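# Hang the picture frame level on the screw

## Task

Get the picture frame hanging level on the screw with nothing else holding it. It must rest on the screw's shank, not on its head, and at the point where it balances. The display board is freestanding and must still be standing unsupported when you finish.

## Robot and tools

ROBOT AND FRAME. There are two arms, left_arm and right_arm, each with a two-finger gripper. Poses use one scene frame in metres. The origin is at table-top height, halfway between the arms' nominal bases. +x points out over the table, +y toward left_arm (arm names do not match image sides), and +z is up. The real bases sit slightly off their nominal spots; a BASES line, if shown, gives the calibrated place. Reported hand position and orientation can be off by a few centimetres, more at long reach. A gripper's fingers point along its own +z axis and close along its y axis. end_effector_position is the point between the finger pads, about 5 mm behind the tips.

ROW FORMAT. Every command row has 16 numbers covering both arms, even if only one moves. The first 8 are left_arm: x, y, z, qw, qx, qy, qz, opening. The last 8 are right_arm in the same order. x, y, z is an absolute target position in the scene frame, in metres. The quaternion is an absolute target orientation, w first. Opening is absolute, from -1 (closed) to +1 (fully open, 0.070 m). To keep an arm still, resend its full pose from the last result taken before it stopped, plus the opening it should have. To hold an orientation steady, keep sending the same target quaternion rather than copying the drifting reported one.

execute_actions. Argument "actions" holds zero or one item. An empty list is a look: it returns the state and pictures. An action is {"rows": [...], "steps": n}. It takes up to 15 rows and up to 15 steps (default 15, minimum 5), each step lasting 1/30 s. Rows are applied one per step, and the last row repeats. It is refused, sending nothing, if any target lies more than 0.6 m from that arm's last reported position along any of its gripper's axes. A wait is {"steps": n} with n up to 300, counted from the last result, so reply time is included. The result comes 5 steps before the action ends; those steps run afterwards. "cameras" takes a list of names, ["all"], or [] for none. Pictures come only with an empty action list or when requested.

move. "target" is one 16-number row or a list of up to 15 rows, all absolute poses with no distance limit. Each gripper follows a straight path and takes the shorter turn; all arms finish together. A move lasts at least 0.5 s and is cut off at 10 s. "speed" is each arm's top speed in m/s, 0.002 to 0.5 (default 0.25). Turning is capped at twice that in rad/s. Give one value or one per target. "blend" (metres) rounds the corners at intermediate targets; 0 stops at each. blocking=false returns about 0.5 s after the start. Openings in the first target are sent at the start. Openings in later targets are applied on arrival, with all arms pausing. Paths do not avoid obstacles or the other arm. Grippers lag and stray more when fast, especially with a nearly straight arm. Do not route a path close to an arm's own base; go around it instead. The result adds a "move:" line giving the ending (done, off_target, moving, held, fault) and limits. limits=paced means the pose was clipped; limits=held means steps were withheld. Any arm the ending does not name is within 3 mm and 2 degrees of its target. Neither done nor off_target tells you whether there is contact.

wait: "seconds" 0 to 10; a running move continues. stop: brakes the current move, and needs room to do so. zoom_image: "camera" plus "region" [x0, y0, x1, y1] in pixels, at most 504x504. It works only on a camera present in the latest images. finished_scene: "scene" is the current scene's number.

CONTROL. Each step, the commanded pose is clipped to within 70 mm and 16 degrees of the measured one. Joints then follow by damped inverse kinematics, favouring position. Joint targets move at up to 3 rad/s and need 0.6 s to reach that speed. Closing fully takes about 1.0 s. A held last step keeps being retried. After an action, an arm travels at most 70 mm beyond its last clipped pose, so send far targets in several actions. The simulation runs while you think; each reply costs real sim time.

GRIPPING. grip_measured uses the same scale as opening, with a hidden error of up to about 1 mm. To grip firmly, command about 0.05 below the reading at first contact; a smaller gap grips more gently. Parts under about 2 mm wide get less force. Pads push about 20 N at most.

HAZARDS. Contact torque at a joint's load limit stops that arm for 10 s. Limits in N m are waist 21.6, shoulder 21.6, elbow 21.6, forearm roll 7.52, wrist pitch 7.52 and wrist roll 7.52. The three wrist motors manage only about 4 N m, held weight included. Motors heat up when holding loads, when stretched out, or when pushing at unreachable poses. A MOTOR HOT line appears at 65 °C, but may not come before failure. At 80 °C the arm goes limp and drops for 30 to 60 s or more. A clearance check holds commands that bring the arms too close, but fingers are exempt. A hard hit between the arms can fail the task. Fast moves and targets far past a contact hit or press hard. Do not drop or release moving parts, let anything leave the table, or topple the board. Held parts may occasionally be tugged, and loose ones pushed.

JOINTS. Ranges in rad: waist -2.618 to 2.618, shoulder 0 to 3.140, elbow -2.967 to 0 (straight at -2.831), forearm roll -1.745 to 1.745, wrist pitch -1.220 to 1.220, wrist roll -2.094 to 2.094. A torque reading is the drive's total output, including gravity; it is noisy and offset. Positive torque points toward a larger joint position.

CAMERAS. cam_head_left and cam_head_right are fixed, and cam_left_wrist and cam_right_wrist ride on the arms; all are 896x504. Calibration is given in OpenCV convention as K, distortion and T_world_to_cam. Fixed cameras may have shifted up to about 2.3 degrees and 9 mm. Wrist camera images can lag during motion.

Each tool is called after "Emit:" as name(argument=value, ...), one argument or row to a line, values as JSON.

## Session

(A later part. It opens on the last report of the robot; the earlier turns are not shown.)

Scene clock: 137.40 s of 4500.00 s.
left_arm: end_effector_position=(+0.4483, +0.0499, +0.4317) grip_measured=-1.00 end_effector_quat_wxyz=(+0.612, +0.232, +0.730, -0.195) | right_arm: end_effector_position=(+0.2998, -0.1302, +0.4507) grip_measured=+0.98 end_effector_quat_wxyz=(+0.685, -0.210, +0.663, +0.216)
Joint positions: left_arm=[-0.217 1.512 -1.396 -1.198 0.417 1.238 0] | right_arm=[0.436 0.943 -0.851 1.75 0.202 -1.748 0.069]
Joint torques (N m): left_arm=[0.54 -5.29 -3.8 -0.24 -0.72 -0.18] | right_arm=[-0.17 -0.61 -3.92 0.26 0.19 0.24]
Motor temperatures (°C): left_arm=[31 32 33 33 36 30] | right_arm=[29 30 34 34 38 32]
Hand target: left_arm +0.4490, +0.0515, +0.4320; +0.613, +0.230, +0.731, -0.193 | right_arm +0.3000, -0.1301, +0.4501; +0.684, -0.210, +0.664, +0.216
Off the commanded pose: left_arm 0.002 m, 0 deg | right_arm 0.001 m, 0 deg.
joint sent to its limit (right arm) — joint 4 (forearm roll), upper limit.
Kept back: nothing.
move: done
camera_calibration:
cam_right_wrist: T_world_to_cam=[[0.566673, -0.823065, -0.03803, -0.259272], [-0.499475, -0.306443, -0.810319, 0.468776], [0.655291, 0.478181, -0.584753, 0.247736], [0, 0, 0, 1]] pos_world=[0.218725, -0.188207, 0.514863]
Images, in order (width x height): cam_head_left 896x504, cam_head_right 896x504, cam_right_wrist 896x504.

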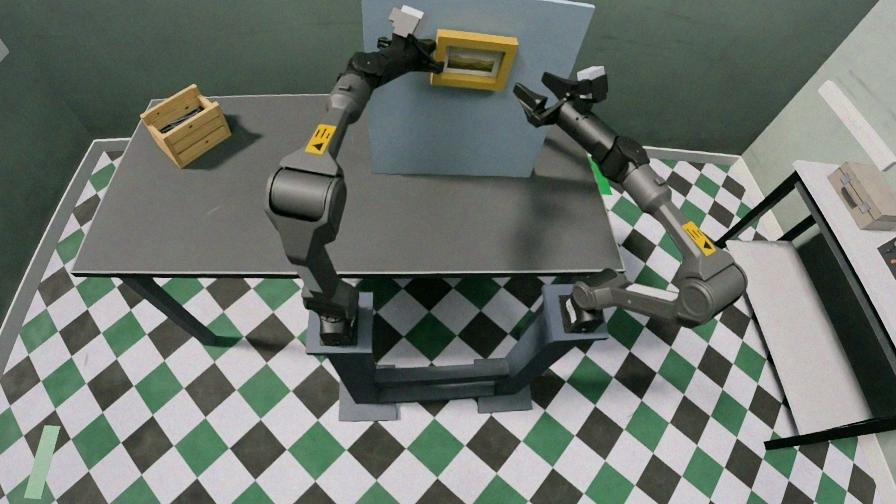

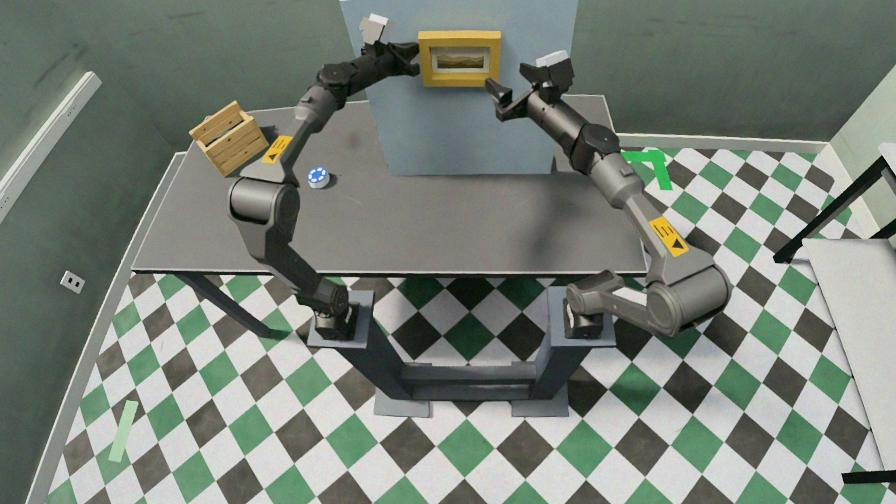

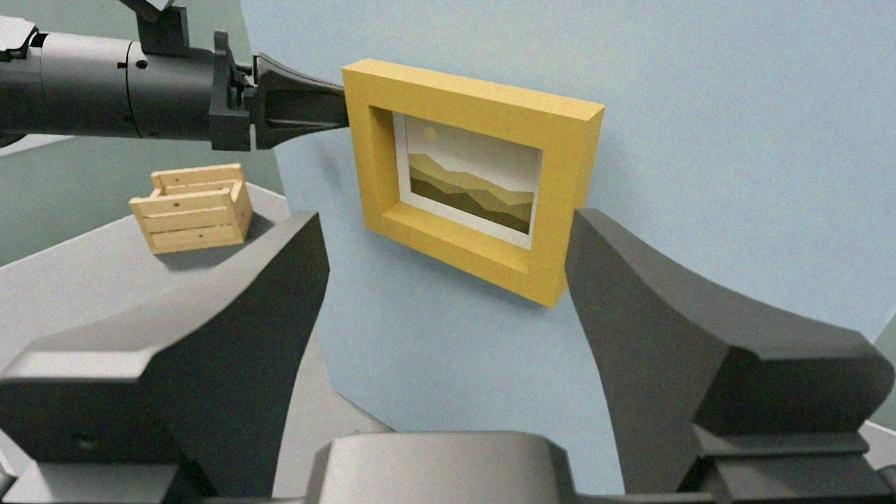

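Emit:
move(
  target=[
    [0.449, 0.0544, 0.432, 0.6130, 0.2303, 0.7305, -0.1933, -1, 0.36, -0.18, 0.43, 0.6130, -0.2303, 0.7305, 0.1933, -0.5],
    [0.449, 0.0544, 0.432, 0.6130, 0.2303, 0.7305, -0.1933, -1, 0.431, -0.150, 0.4185, 0.6130, -0.2303, 0.7305, 0.1933, -1],
    [0.449, 0.0544, 0.432, 0.6130, 0.2303, 0.7305, -0.1933, -1, 0.431, -0.129, 0.4185, 0.6130, -0.2303, 0.7305, 0.1933, -1],
  ],
  speed=[0.15, 0.15, 0.02],
  blend=[0.02, 0, 0],
  cameras=["cam_head_right", "cam_right_wrist"],
)

Emit:
zoom_image(
  camera="cam_head_right",
  region=[405, 20, 515, 105],
)

Scene clock: 142.40 s of 4500.00 s.
left_arm: end_effector_position=(+0.4492, +0.0543, +0.4319) grip_measured=-1.00 end_effector_quat_wxyz=(+0.613, +0.230, +0.731, -0.193) | right_arm: end_effector_position=(+0.4314, -0.1300, +0.4180) grip_measured=-1.00 end_effector_quat_wxyz=(+0.613, -0.230, +0.731, +0.192)
Joint positions: left_arm=[-0.205 1.51 -1.394 -1.205 0.424 1.246 0] | right_arm=[0.227 1.412 -1.238 1.329 0.41 -1.383 0]
Joint torques (N m): left_arm=[0.14 -6.88 -3.06 -0.5 -0.37 0.04] | right_arm=[3.04 -4.12 -5.38 0.73 0.4 0.11]
Motor temperatures (°C): left_arm=[31 32 33 33 36 30] | right_arm=[29 30 34 34 38 32]
Hand target: left_arm +0.4490, +0.0544, +0.4320; +0.613, +0.230, +0.731, -0.193 | right_arm +0.4310, -0.1290, +0.4185; +0.613, -0.230, +0.731, +0.193
Off the commanded pose: left_arm 0.000 m, 0 deg | right_arm 0.001 m, 0 deg.
Kept back: nothing.
move: done
camera_calibration:
cam_right_wrist: T_world_to_cam=[[0.556907, -0.829812, -0.0355749, -0.332614], [-0.627439, -0.392253, -0.67265, 0.494563], [0.544219, 0.396925, -0.739105, 0.244069], [0, 0, 0, 1]] pos_world=[0.362717, -0.17889, 0.501228]
Images, in order (width x height): cam_head_right 896x504, cam_right_wrist 896x504.

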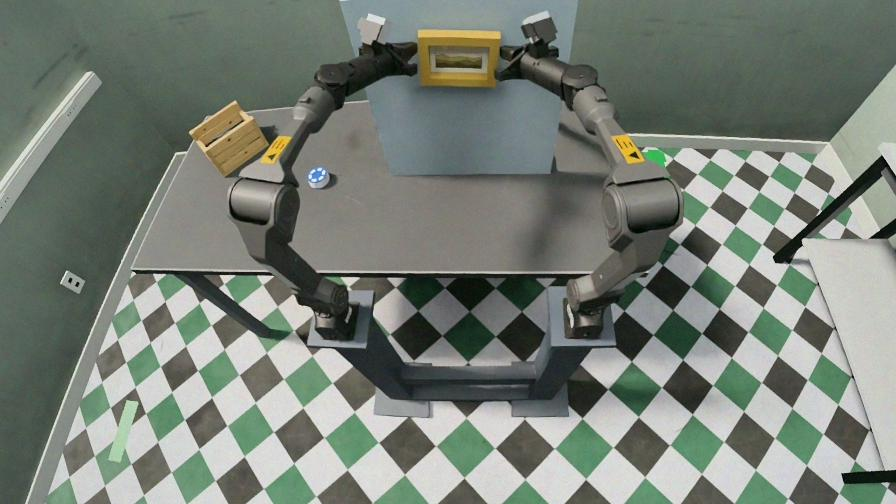

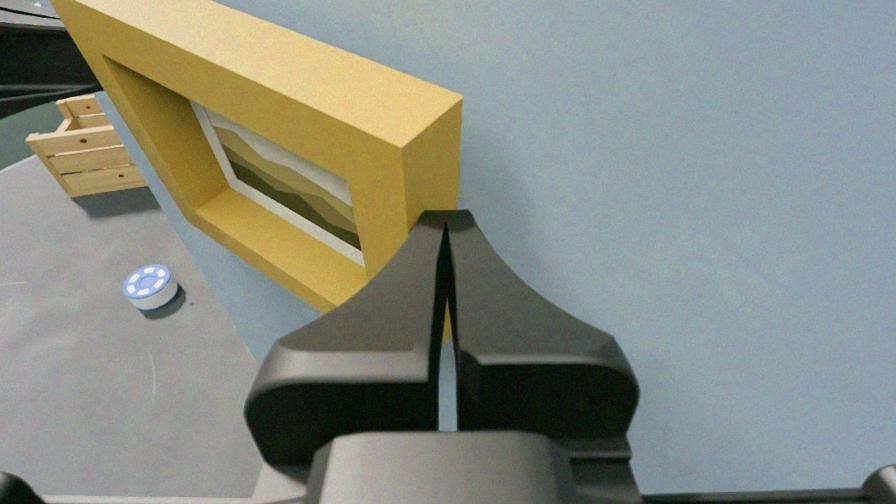

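Scaled by 4.582 from the camera's 896x504 image, which has a finer 1280x720 frame.

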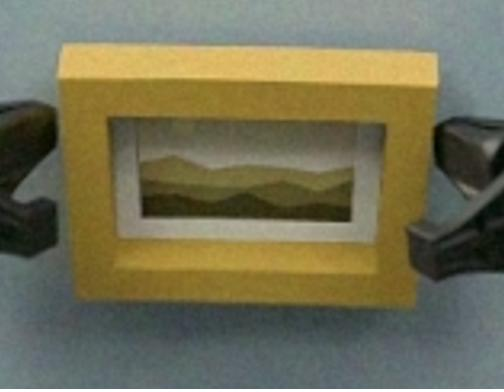

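Emit:
move(
  target=[
    [0.449, 0.0544, 0.432, 0.6130, 0.2303, 0.7305, -0.1933, -1, 0.431, -0.1265, 0.4185, 0.6130, -0.2303, 0.7305, 0.1933, -1],
  ],
  speed=[0.02],
  cameras=["cam_head_right"],
)

Emit:
zoom_image(
  camera="cam_head_right",
  region=[405, 20, 515, 105],
)

Scene clock: 143.33 s of 4500.00 s.
left_arm: end_effector_position=(+0.4492, +0.0543, +0.4319) grip_measured=-1.00 end_effector_quat_wxyz=(+0.613, +0.230, +0.731, -0.193) | right_arm: end_effector_position=(+0.4310, -0.1265, +0.4185) grip_measured=-1.00 end_effector_quat_wxyz=(+0.613, -0.231, +0.731, +0.193)
Joint positions: left_arm=[-0.205 1.51 -1.394 -1.205 0.424 1.246 0] | right_arm=[0.238 1.414 -1.241 1.326 0.403 -1.378 0]
Joint torques (N m): left_arm=[-0.47 -6.87 -3.11 -0.5 -0.31 0.02] | right_arm=[0.12 -3.99 -4.82 0.28 -0.28 0.25]
Motor temperatures (°C): left_arm=[31 32 33 33 36 30] | right_arm=[29 30 34 34 38 32]
Hand target: left_arm +0.4490, +0.0544, +0.4320; +0.613, +0.230, +0.731, -0.193 | right_arm +0.4310, -0.1265, +0.4185; +0.613, -0.230, +0.731, +0.193
Off the commanded pose: left_arm 0.000 m, 0 deg | right_arm 0.000 m, 0 deg.
Kept back: nothing.
move: done
Images, in order (width x height): cam_head_right 896x504.

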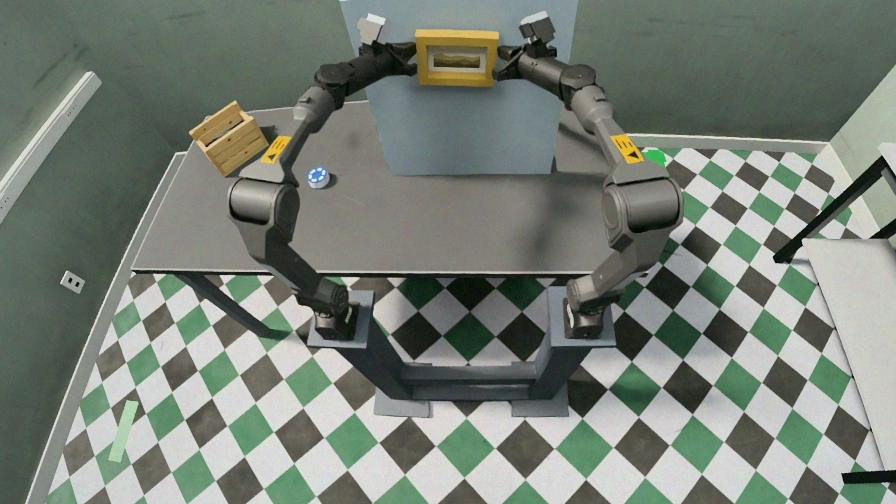

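Scaled by 4.582 from the camera's 896x504 image, which has a finer 1280x720 frame.

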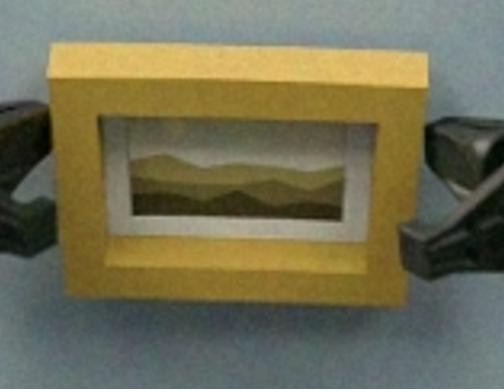

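Emit:
move(
  target=[
    [0.445, 0.075, 0.432, 0.6130, 0.2303, 0.7305, -0.1933, -1, 0.428, -0.150, 0.4185, 0.6130, -0.2303, 0.7305, 0.1933, -1],
    [0.41, 0.12, 0.40, 0.5124, 0.2536, 0.8044, -0.1616, -1, 0.415, -0.165, 0.37, 0.5124, -0.2536, 0.8044, 0.1616, -1],
    [0.41, 0.12, 0.40, 0.5124, 0.2536, 0.8044, -0.1616, -1, 0.432, -0.140, 0.345, 0.5124, -0.2536, 0.8044, 0.1616, -1],
  ],
  speed=[0.05, 0.15, 0.1],
  blend=[0.01, 0.01, 0],
  cameras=["cam_head_right","cam_head_left", "cam_right_wrist"],
)

Emit:
zoom_image(
  camera="cam_head_right",
  region=[405, 20, 515, 105],
)

Emit:
zoom_image(
  camera="cam_head_left",
  region=[415, 20, 525, 105],
)

Scene clock: 146.47 s of 4500.00 s.
left_arm: end_effector_position=(+0.4099, +0.1202, +0.4000) grip_measured=-1.00 end_effector_quat_wxyz=(+0.512, +0.253, +0.805, -0.162) | right_arm: end_effector_position=(+0.4322, -0.1394, +0.3441) grip_measured=-1.00 end_effector_quat_wxyz=(+0.512, -0.254, +0.805, +0.162)
Joint positions: left_arm=[0.001 1.41 -1.384 -0.835 0.771 0.955 0] | right_arm=[0.214 1.468 -1.221 0.913 0.488 -1.039 0]
Joint torques (N m): left_arm=[-0.9 -5.57 -3.5 -0.64 -0.93 0.07] | right_arm=[-0.46 -6.2 -4.29 0.28 -0.27 0.19]
Motor temperatures (°C): left_arm=[31 32 33 33 36 30] | right_arm=[29 30 34 34 38 32]
Hand target: left_arm +0.4100, +0.1200, +0.4000; +0.512, +0.254, +0.804, -0.162 | right_arm +0.4320, -0.1400, +0.3450; +0.512, -0.254, +0.804, +0.162
Off the commanded pose: left_arm 0.000 m, 0 deg | right_arm 0.001 m, 0 deg.
Kept back: nothing.
move: done
camera_calibration:
cam_right_wrist: T_world_to_cam=[[0.553077, -0.832515, -0.0320022, -0.343436], [-0.748466, -0.479634, -0.457985, 0.407886], [0.36593, 0.277253, -0.888384, 0.304603], [0, 0, 0, 1]] pos_world=[0.383772, -0.174732, 0.446419]
Images, in order (width x height): cam_head_left 896x504, cam_head_right 896x504, cam_right_wrist 896x504.

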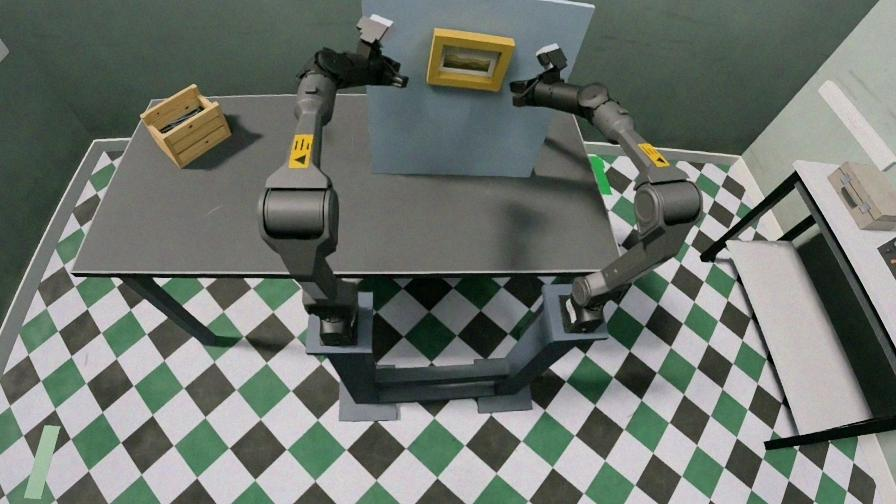

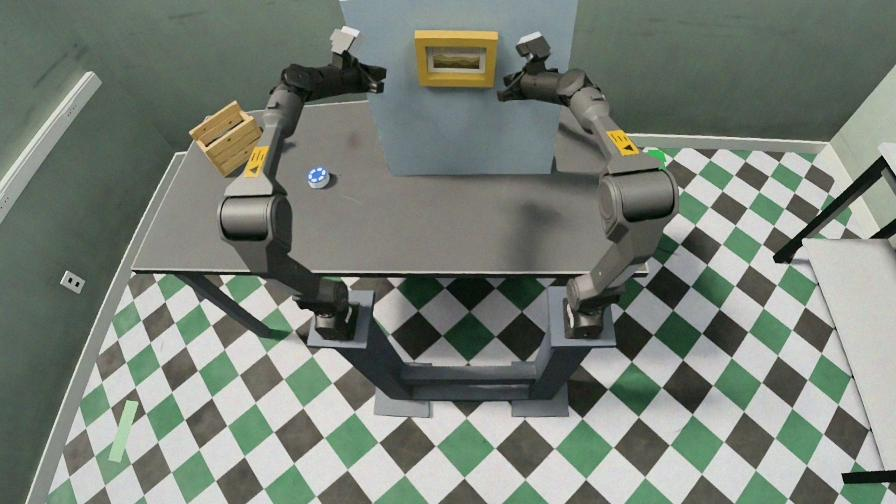

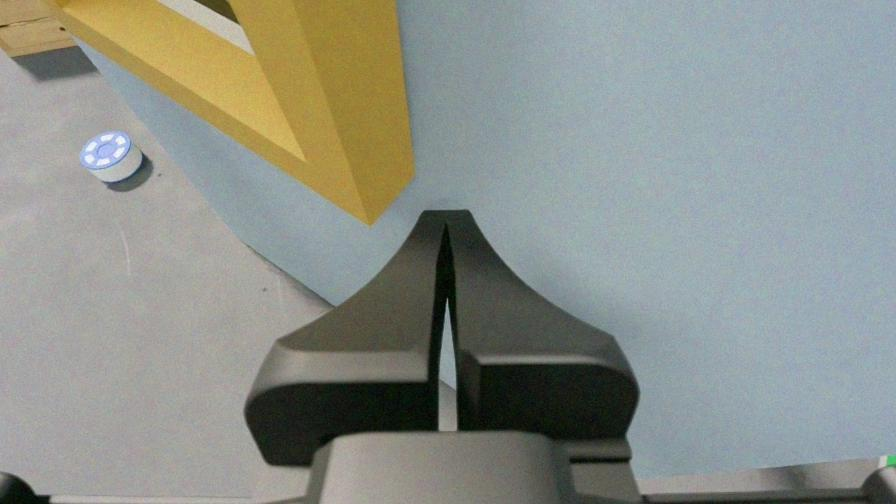

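Scaled by 4.582 from the camera's 896x504 image, which has a finer 1280x720 frame.

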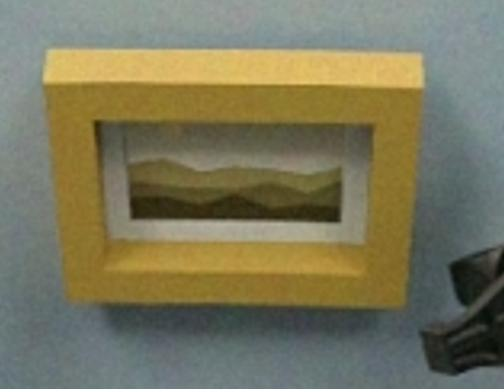

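Scaled by 4.582 from the camera's 896x504 image, which has a finer 1280x720 frame.

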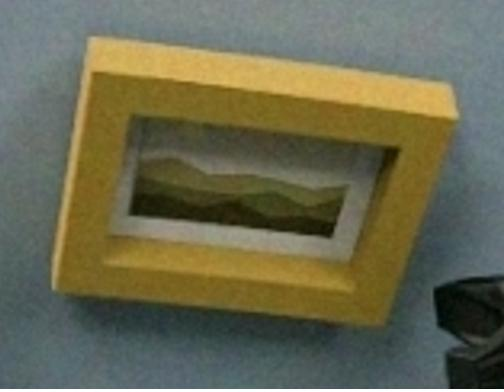

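Emit:
move(
  target=[
    [0.41, 0.12, 0.40, 0.5124, 0.2536, 0.8044, -0.1616, -1, 0.432, -0.122, 0.345, 0.5124, -0.2536, 0.8044, 0.1616, -1],
    [0.41, 0.12, 0.40, 0.5124, 0.2536, 0.8044, -0.1616, -1, 0.432, -0.106, 0.332, 0.5124, -0.2536, 0.8044, 0.1616, -1],
  ],
  speed=[0.05, 0.02],
  cameras=["cam_head_right","cam_head_left"],
)

Emit:
zoom_image(
  camera="cam_head_right",
  region=[405, 20, 515, 105],
)

Emit:
zoom_image(
  camera="cam_head_left",
  region=[415, 20, 525, 105],
)

Scene clock: 148.77 s of 4500.00 s.
left_arm: end_effector_position=(+0.4099, +0.1202, +0.4000) grip_measured=-1.00 end_effector_quat_wxyz=(+0.512, +0.253, +0.805, -0.162) | right_arm: end_effector_position=(+0.4320, -0.1060, +0.3323) grip_measured=-1.00 end_effector_quat_wxyz=(+0.513, -0.254, +0.804, +0.162)
Joint positions: left_arm=[0.001 1.41 -1.384 -0.835 0.771 0.955 0] | right_arm=[0.338 1.5 -1.206 0.847 0.362 -0.942 0]
Joint torques (N m): left_arm=[-0.81 -4.2 -2.71 -0.61 -0.94 0.03] | right_arm=[0.09 -4.95 -4 0.3 -0.39 -0.12]
Motor temperatures (°C): left_arm=[31 32 33 33 36 30] | right_arm=[29 30 34 34 38 32]
Hand target: left_arm +0.4100, +0.1200, +0.4000; +0.512, +0.254, +0.804, -0.162 | right_arm +0.4320, -0.1060, +0.3320; +0.512, -0.254, +0.804, +0.162
Off the commanded pose: left_arm 0.000 m, 0 deg | right_arm 0.000 m, 0 deg.
Kept back: nothing.
move: done
Images, in order (width x height): cam_head_left 896x504, cam_head_right 896x504.

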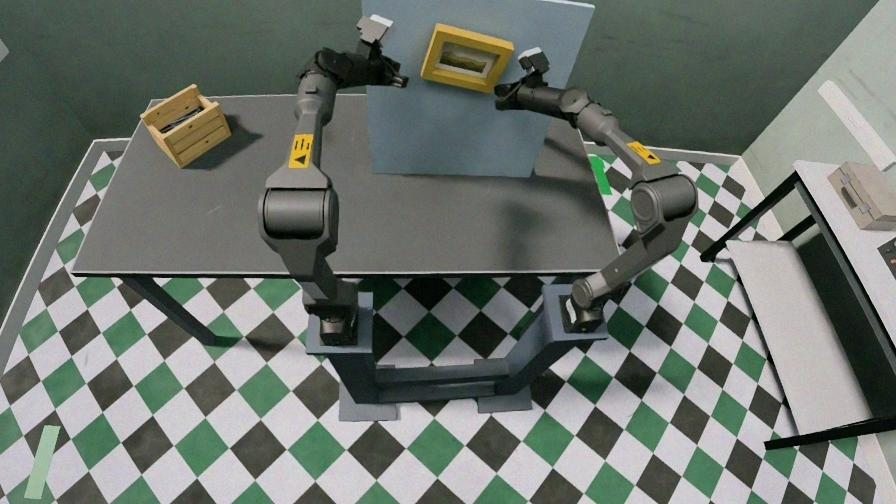

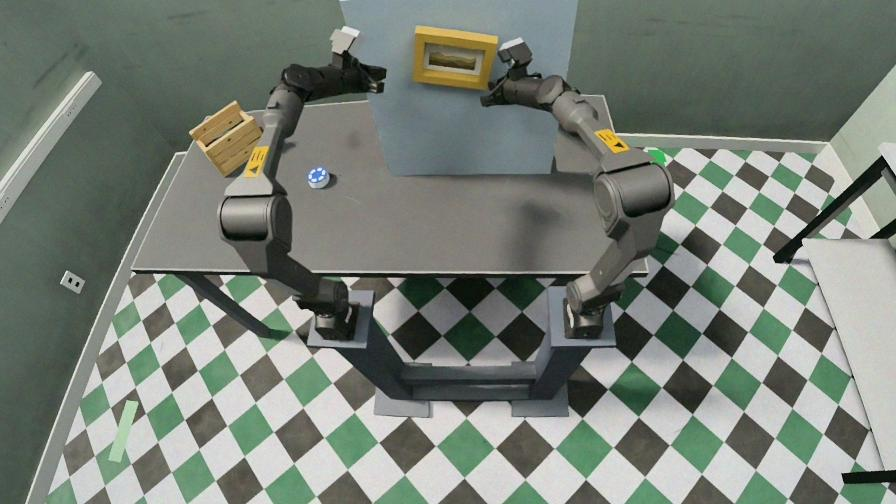

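Scaled by 4.582 from the camera's 896x504 image, which has a finer 1280x720 frame.

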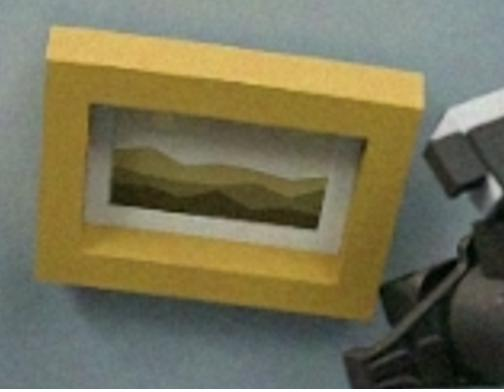

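Scaled by 4.582 from the camera's 896x504 image, which has a finer 1280x720 frame.

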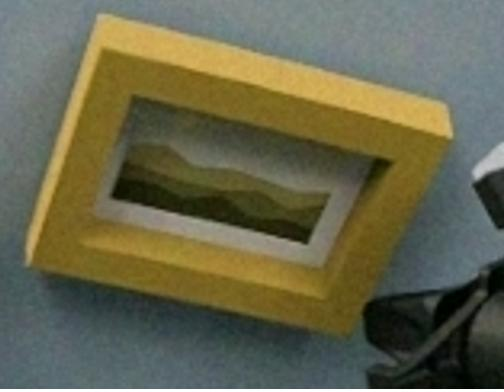

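Emit:
move(
  target=[
    [0.41, 0.12, 0.40, 0.5124, 0.2536, 0.8044, -0.1616, -1, 0.432, -0.126, 0.347, 0.5124, -0.2536, 0.8044, 0.1616, -1],
  ],
  speed=0.005,
  cameras=["cam_head_right","cam_head_left"],
)

Emit:
zoom_image(
  camera="cam_head_right",
  region=[405, 20, 515, 105],
)

Emit:
zoom_image(
  camera="cam_head_left",
  region=[415, 20, 525, 105],
)

Scene clock: 156.60 s of 4500.00 s.
left_arm: end_effector_position=(+0.4099, +0.1202, +0.4000) grip_measured=-1.00 end_effector_quat_wxyz=(+0.512, +0.253, +0.805, -0.162) | right_arm: end_effector_position=(+0.4320, -0.1258, +0.3466) grip_measured=-1.00 end_effector_quat_wxyz=(+0.512, -0.254, +0.805, +0.162)
Joint positions: left_arm=[0.001 1.41 -1.384 -0.835 0.771 0.955 0] | right_arm=[0.265 1.477 -1.24 0.842 0.454 -0.951 0]
Joint torques (N m): left_arm=[-0.74 -4.27 -2.85 -0.53 -0.89 0] | right_arm=[-0.25 -6.23 -4.84 0.22 -0.38 -0.13]
Motor temperatures (°C): left_arm=[31 32 33 33 36 30] | right_arm=[29 31 34 34 38 32]
Hand target: left_arm +0.4100, +0.1200, +0.4000; +0.512, +0.254, +0.804, -0.162 | right_arm +0.4320, -0.1260, +0.3470; +0.512, -0.254, +0.804, +0.162
Off the commanded pose: left_arm 0.000 m, 0 deg | right_arm 0.000 m, 0 deg.
Kept back: nothing.
move: done
Images, in order (width x height): cam_head_left 896x504, cam_head_right 896x504.

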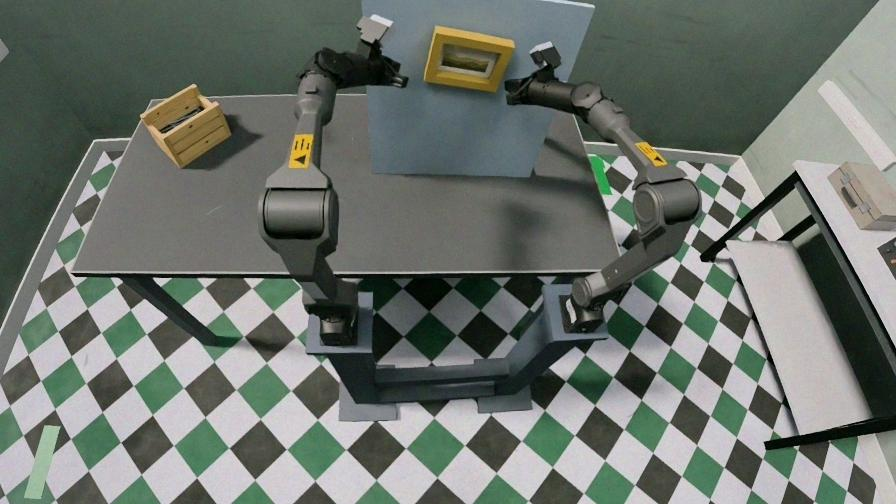

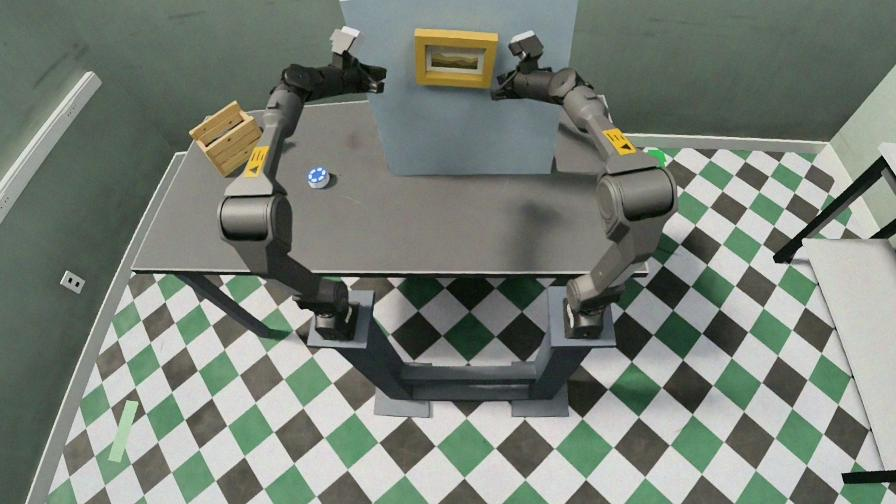

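Scaled by 4.582 from the camera's 896x504 image, which has a finer 1280x720 frame.

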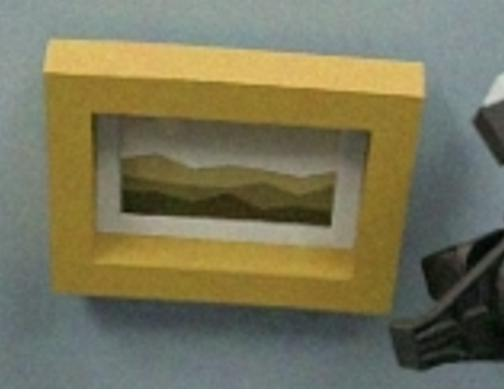

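Scaled by 4.582 from the camera's 896x504 image, which has a finer 1280x720 frame.

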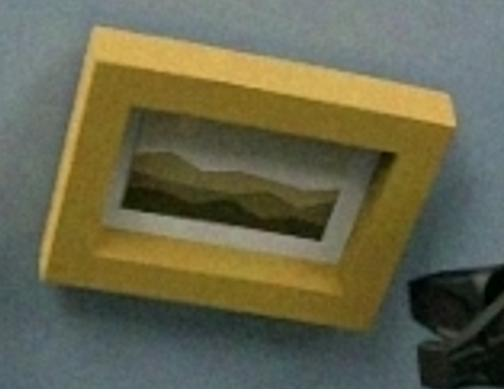

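Emit:
move(
  target=[
    [0.42, 0.11, 0.42, 0.5655, 0.242, 0.769, -0.178, -1, 0.42, -0.150, 0.375, 0.5655, -0.242, 0.769, 0.178, -1],
    [0.449, 0.075, 0.432, 0.6130, 0.2303, 0.7305, -0.1933, -1, 0.428, -0.150, 0.4185, 0.6130, -0.2303, 0.7305, 0.1933, -1],
    [0.449, 0.065, 0.432, 0.6130, 0.2303, 0.7305, -0.1933, -1, 0.431, -0.1275, 0.4185, 0.6130, -0.2303, 0.7305, 0.1933, -1],
  ],
  speed=[0.1, 0.1, 0.04],
  blend=[0.01, 0.005, 0],
  cameras=[],
)

Emit:
move(
  target=[
    [0.449, 0.0535, 0.432, 0.6130, 0.2303, 0.7305, -0.1933, -1, 0.431, -0.1275, 0.4185, 0.6130, -0.2303, 0.7305, 0.1933, -1],
  ],
  speed=[0.02],
  cameras=["cam_head_right","cam_head_left"],
)

Emit:
zoom_image(
  camera="cam_head_right",
  region=[405, 20, 515, 105],
)

Scene clock: 159.87 s of 4500.00 s.
left_arm: end_effector_position=(+0.4489, +0.0649, +0.4320) grip_measured=-1.00 end_effector_quat_wxyz=(+0.613, +0.230, +0.731, -0.193) | right_arm: end_effector_position=(+0.4309, -0.1272, +0.4185) grip_measured=-1.00 end_effector_quat_wxyz=(+0.613, -0.230, +0.731, +0.193)
Joint positions: left_arm=[-0.166 1.503 -1.386 -1.233 0.46 1.279 0] | right_arm=[0.235 1.414 -1.241 1.327 0.406 -1.38 0]
Joint torques (N m): left_arm=[-0.05 -5.1 -3.8 -0.38 -0.49 -0.13] | right_arm=[-0.44 -4.48 -4.77 0.41 -0.06 0.08]
Motor temperatures (°C): left_arm=[31 32 33 33 36 30] | right_arm=[29 31 34 34 38 32]
Hand target: left_arm +0.4490, +0.0650, +0.4320; +0.613, +0.230, +0.731, -0.193 | right_arm +0.4310, -0.1275, +0.4185; +0.613, -0.230, +0.731, +0.193
Off the commanded pose: left_arm 0.000 m, 0 deg | right_arm 0.000 m, 0 deg.
Kept back: nothing.
move: done
No camera images: "cameras" was empty.

Scene clock: 160.67 s of 4500.00 s.
left_arm: end_effector_position=(+0.4493, +0.0546, +0.4324) grip_measured=-1.00 end_effector_quat_wxyz=(+0.614, +0.229, +0.731, -0.192) | right_arm: end_effector_position=(+0.4311, -0.1276, +0.4185) grip_measured=-1.00 end_effector_quat_wxyz=(+0.613, -0.230, +0.731, +0.193)
Joint positions: left_arm=[-0.206 1.51 -1.394 -1.202 0.42 1.243 0] | right_arm=[0.234 1.414 -1.241 1.327 0.406 -1.38 0]
Joint torques (N m): left_arm=[-3.19 -5.08 -4.25 -0.55 0.26 -0.09] | right_arm=[-0.49 -5.6 -4.44 0.49 -0.06 -0.13]
Motor temperatures (°C): left_arm=[31 32 33 33 36 30] | right_arm=[29 31 34 34 38 32]
Hand target: left_arm +0.4490, +0.0535, +0.4320; +0.613, +0.230, +0.731, -0.193 | right_arm +0.4310, -0.1275, +0.4185; +0.613, -0.230, +0.731, +0.193
Off the commanded pose: left_arm 0.001 m, 0 deg | right_arm 0.000 m, 0 deg.
Kept back: nothing.
move: done
Images, in order (width x height): cam_head_left 896x504, cam_head_right 896x504.

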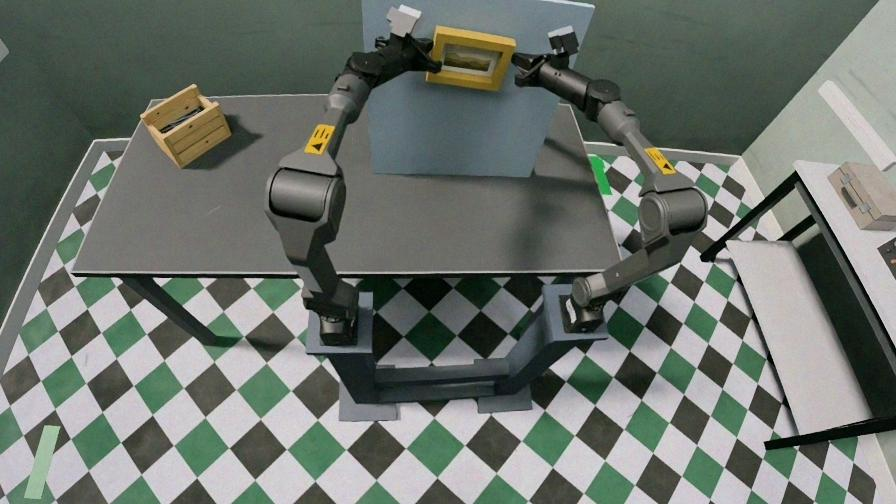

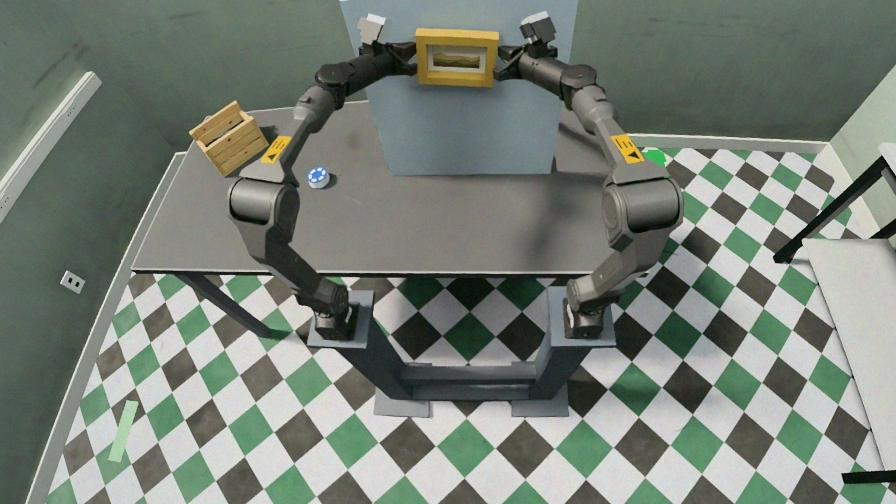

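Scaled by 4.582 from the camera's 896x504 image, which has a finer 1280x720 frame.

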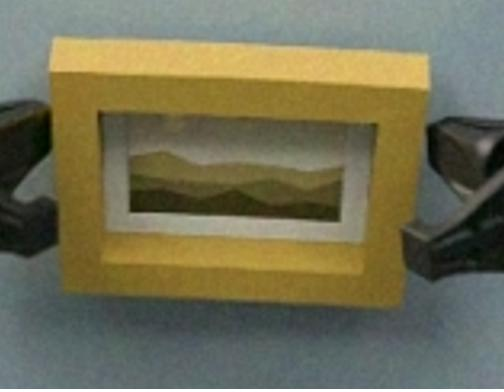

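Emit:
move(
  target=[
    [0.449, 0.0515, 0.432, 0.6130, 0.2303, 0.7305, -0.1933, -1, 0.431, -0.1275, 0.4185, 0.6130, -0.2303, 0.7305, 0.1933, -1],
  ],
  speed=[0.02],
  cameras=["cam_head_right","cam_head_left"],
)

Emit:
zoom_image(
  camera="cam_head_right",
  region=[405, 20, 515, 105],
)

Scene clock: 161.60 s of 4500.00 s.
left_arm: end_effector_position=(+0.4492, +0.0523, +0.4319) grip_measured=-1.00 end_effector_quat_wxyz=(+0.613, +0.229, +0.731, -0.193) | right_arm: end_effector_position=(+0.4312, -0.1279, +0.4185) grip_measured=-1.00 end_effector_quat_wxyz=(+0.613, -0.230, +0.731, +0.193)
Joint positions: left_arm=[-0.213 1.511 -1.395 -1.197 0.414 1.237 0] | right_arm=[0.234 1.414 -1.241 1.327 0.406 -1.38 0]
Joint torques (N m): left_arm=[-4.01 -5.13 -4.5 -0.55 0.24 -0.19] | right_arm=[2.52 -5.64 -4.42 0.55 0.06 -0.14]
Motor temperatures (°C): left_arm=[31 32 33 33 36 30] | right_arm=[29 31 34 34 38 32]
Hand target: left_arm +0.4490, +0.0515, +0.4320; +0.613, +0.230, +0.731, -0.193 | right_arm +0.4310, -0.1275, +0.4185; +0.613, -0.230, +0.731, +0.193
Off the commanded pose: left_arm 0.001 m, 0 deg | right_arm 0.001 m, 0 deg.
Kept back: nothing.
move: done
Images, in order (width x height): cam_head_left 896x504, cam_head_right 896x504.

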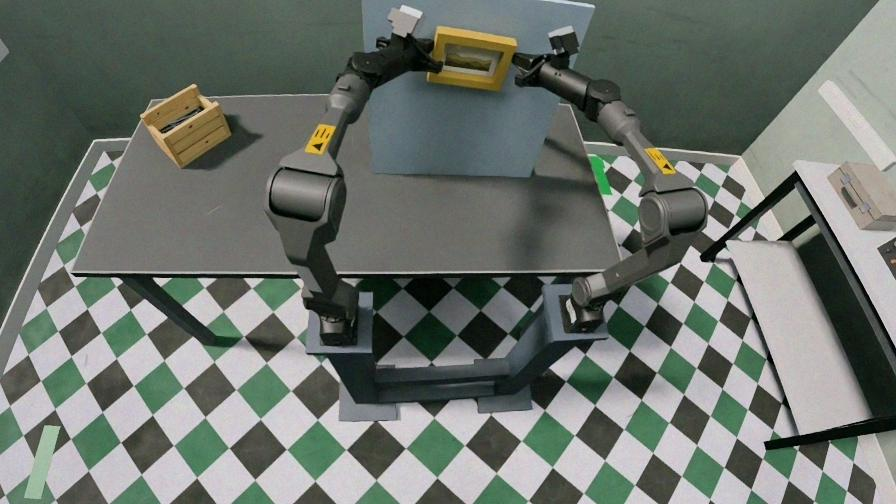

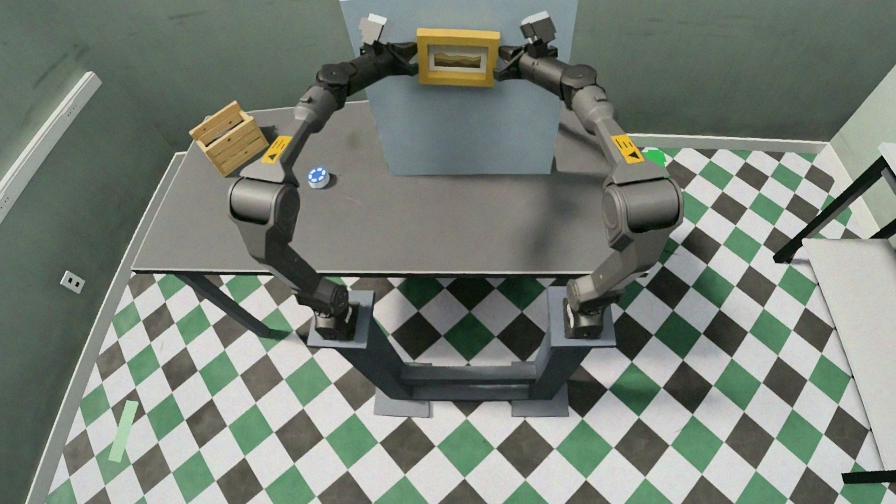

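Scaled by 4.582 from the camera's 896x504 image, which has a finer 1280x720 frame.

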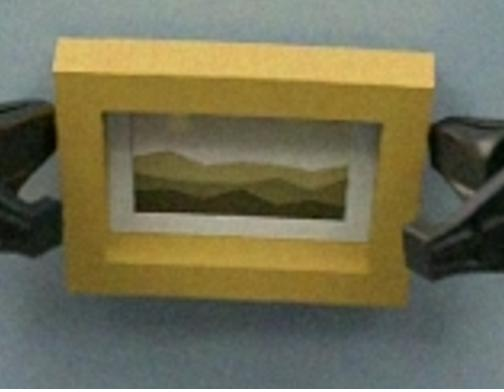

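Emit:
move(
  target=[0.449, 0.075, 0.432, 0.6130, 0.2303, 0.7305, -0.1933, -1, 0.431, -0.1275, 0.4185, 0.6130, -0.2303, 0.7305, 0.1933, -1],
  speed=0.02,
  cameras=["cam_head_left", "cam_head_right"],
)

Emit:
zoom_image(
  camera="cam_head_right",
  region=[405, 20, 515, 105],
)

Scene clock: 164.67 s of 4500.00 s.
left_arm: end_effector_position=(+0.4492, +0.0751, +0.4318) grip_measured=-1.00 end_effector_quat_wxyz=(+0.613, +0.230, +0.731, -0.193) | right_arm: end_effector_position=(+0.4309, -0.1272, +0.4185) grip_measured=-1.00 end_effector_quat_wxyz=(+0.613, -0.230, +0.731, +0.194)
Joint positions: left_arm=[-0.129 1.498 -1.38 -1.256 0.495 1.305 0] | right_arm=[0.235 1.414 -1.241 1.328 0.407 -1.38 0]
Joint torques (N m): left_arm=[-0.18 -6.8 -2.99 -0.48 -0.43 -0.05] | right_arm=[-0.45 -3.93 -3.88 0.28 -0.29 -0.07]
Motor temperatures (°C): left_arm=[31 32 33 33 36 30] | right_arm=[29 31 34 34 38 32]
Hand target: left_arm +0.4490, +0.0750, +0.4320; +0.613, +0.230, +0.731, -0.193 | right_arm +0.4310, -0.1275, +0.4185; +0.613, -0.230, +0.731, +0.193
Off the commanded pose: left_arm 0.000 m, 0 deg | right_arm 0.000 m, 0 deg.
Kept back: nothing.
move: done
Images, in order (width x height): cam_head_left 896x504, cam_head_right 896x504.

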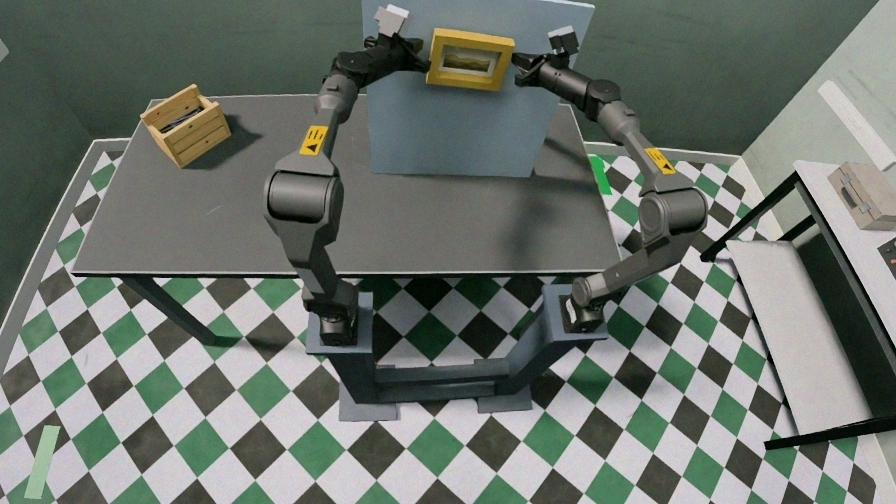

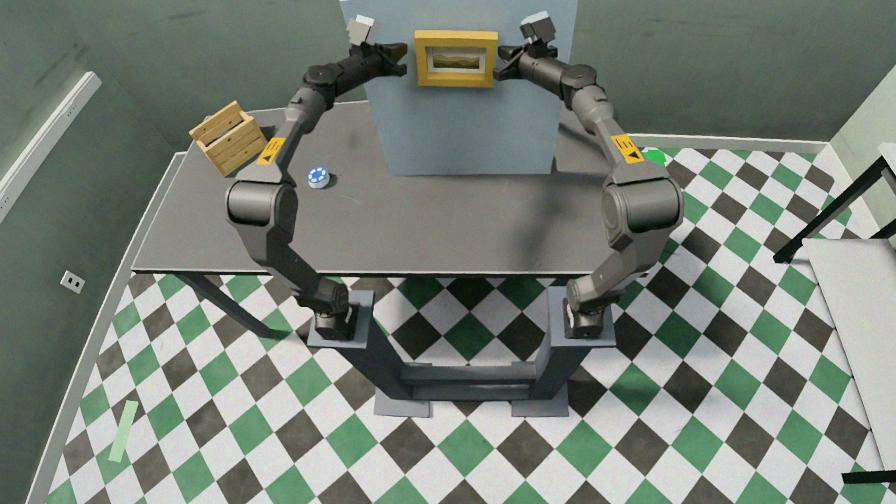

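Scaled by 4.582 from the camera's 896x504 image, which has a finer 1280x720 frame.

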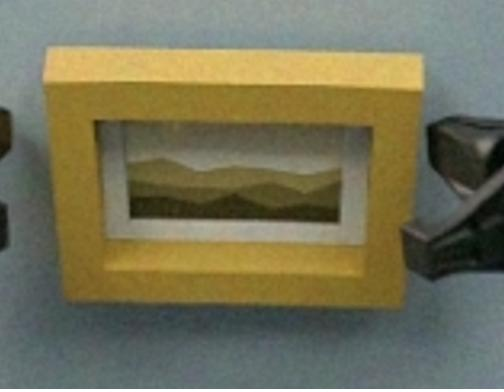

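Emit:
zoom_image(
  camera="cam_head_left",
  region=[415, 20, 525, 105],
)

Emit:
move(
  target=[0.449, 0.075, 0.432, 0.6130, 0.2303, 0.7305, -0.1933, -1, 0.431, -0.150, 0.4185, 0.6130, -0.2303, 0.7305, 0.1933, -1],
  speed=0.02,
  cameras=["cam_head_left", "cam_head_right"],
)

Emit:
zoom_image(
  camera="cam_head_right",
  region=[405, 20, 515, 105],
)

Emit:
zoom_image(
  camera="cam_head_left",
  region=[415, 20, 525, 105],
)

Scaled by 4.582 from the camera's 896x504 image, which has a finer 1280x720 frame.

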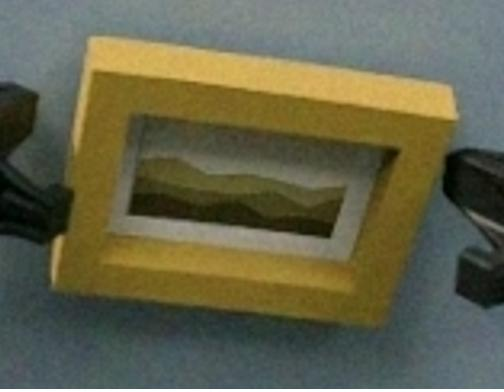

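Scene clock: 166.73 s of 4500.00 s.
left_arm: end_effector_position=(+0.4492, +0.0751, +0.4318) grip_measured=-1.00 end_effector_quat_wxyz=(+0.613, +0.230, +0.731, -0.193) | right_arm: end_effector_position=(+0.4312, -0.1501, +0.4182) grip_measured=-1.00 end_effector_quat_wxyz=(+0.613, -0.230, +0.731, +0.193)
Joint positions: left_arm=[-0.129 1.498 -1.38 -1.256 0.495 1.305 0] | right_arm=[0.143 1.401 -1.228 1.361 0.496 -1.426 0]
Joint torques (N m): left_arm=[-0.64 -6.55 -3.02 -0.3 -0.6 -0.19] | right_arm=[0.6 -5.58 -3.82 0.53 -0.17 -0.03]
Motor temperatures (°C): left_arm=[31 32 33 33 36 30] | right_arm=[29 31 34 34 38 32]
Hand target: left_arm +0.4490, +0.0750, +0.4320; +0.613, +0.230, +0.731, -0.193 | right_arm +0.4310, -0.1500, +0.4185; +0.613, -0.230, +0.731, +0.193
Off the commanded pose: left_arm 0.000 m, 0 deg | right_arm 0.000 m, 0 deg.
Kept back: nothing.
move: done
Images, in order (width x height): cam_head_left 896x504, cam_head_right 896x504.

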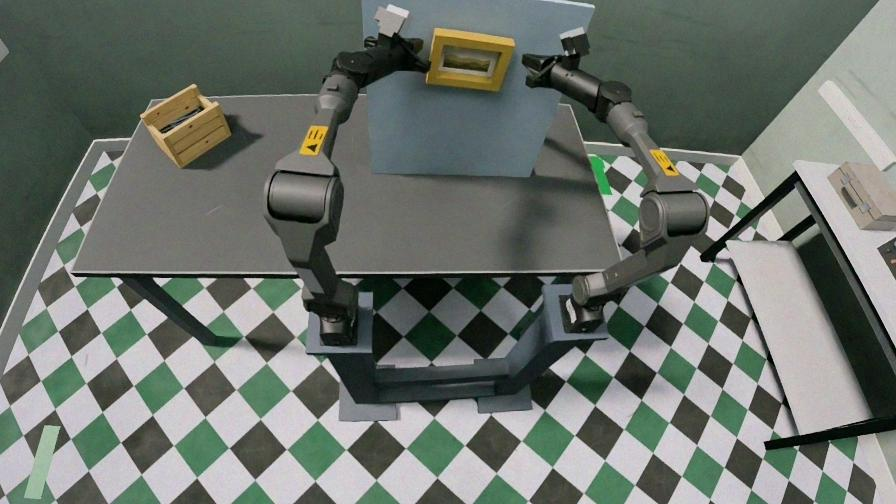

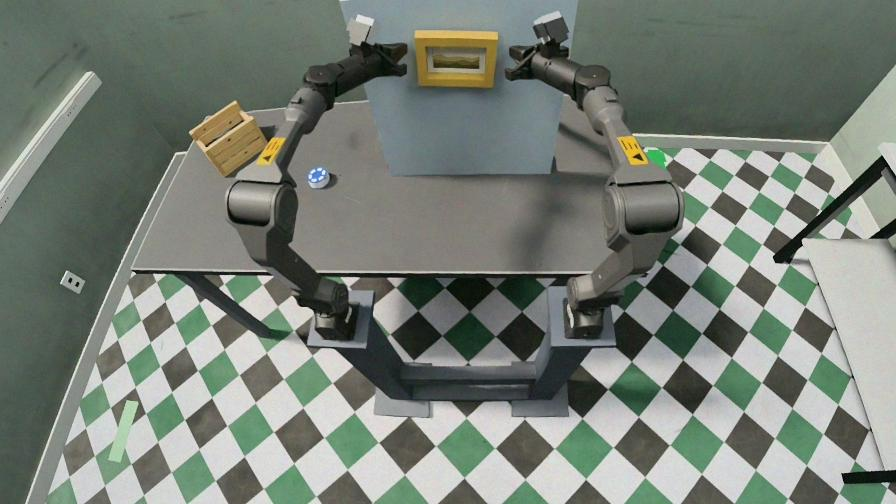

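Scaled by 4.582 from the camera's 896x504 image, which has a finer 1280x720 frame.

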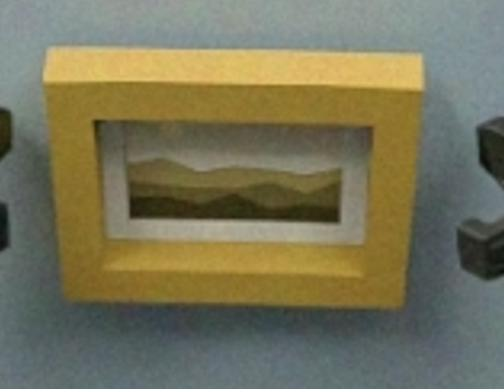

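Scaled by 4.582 from the camera's 896x504 image, which has a finer 1280x720 frame.

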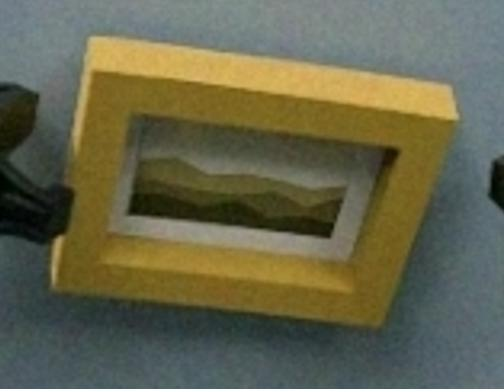

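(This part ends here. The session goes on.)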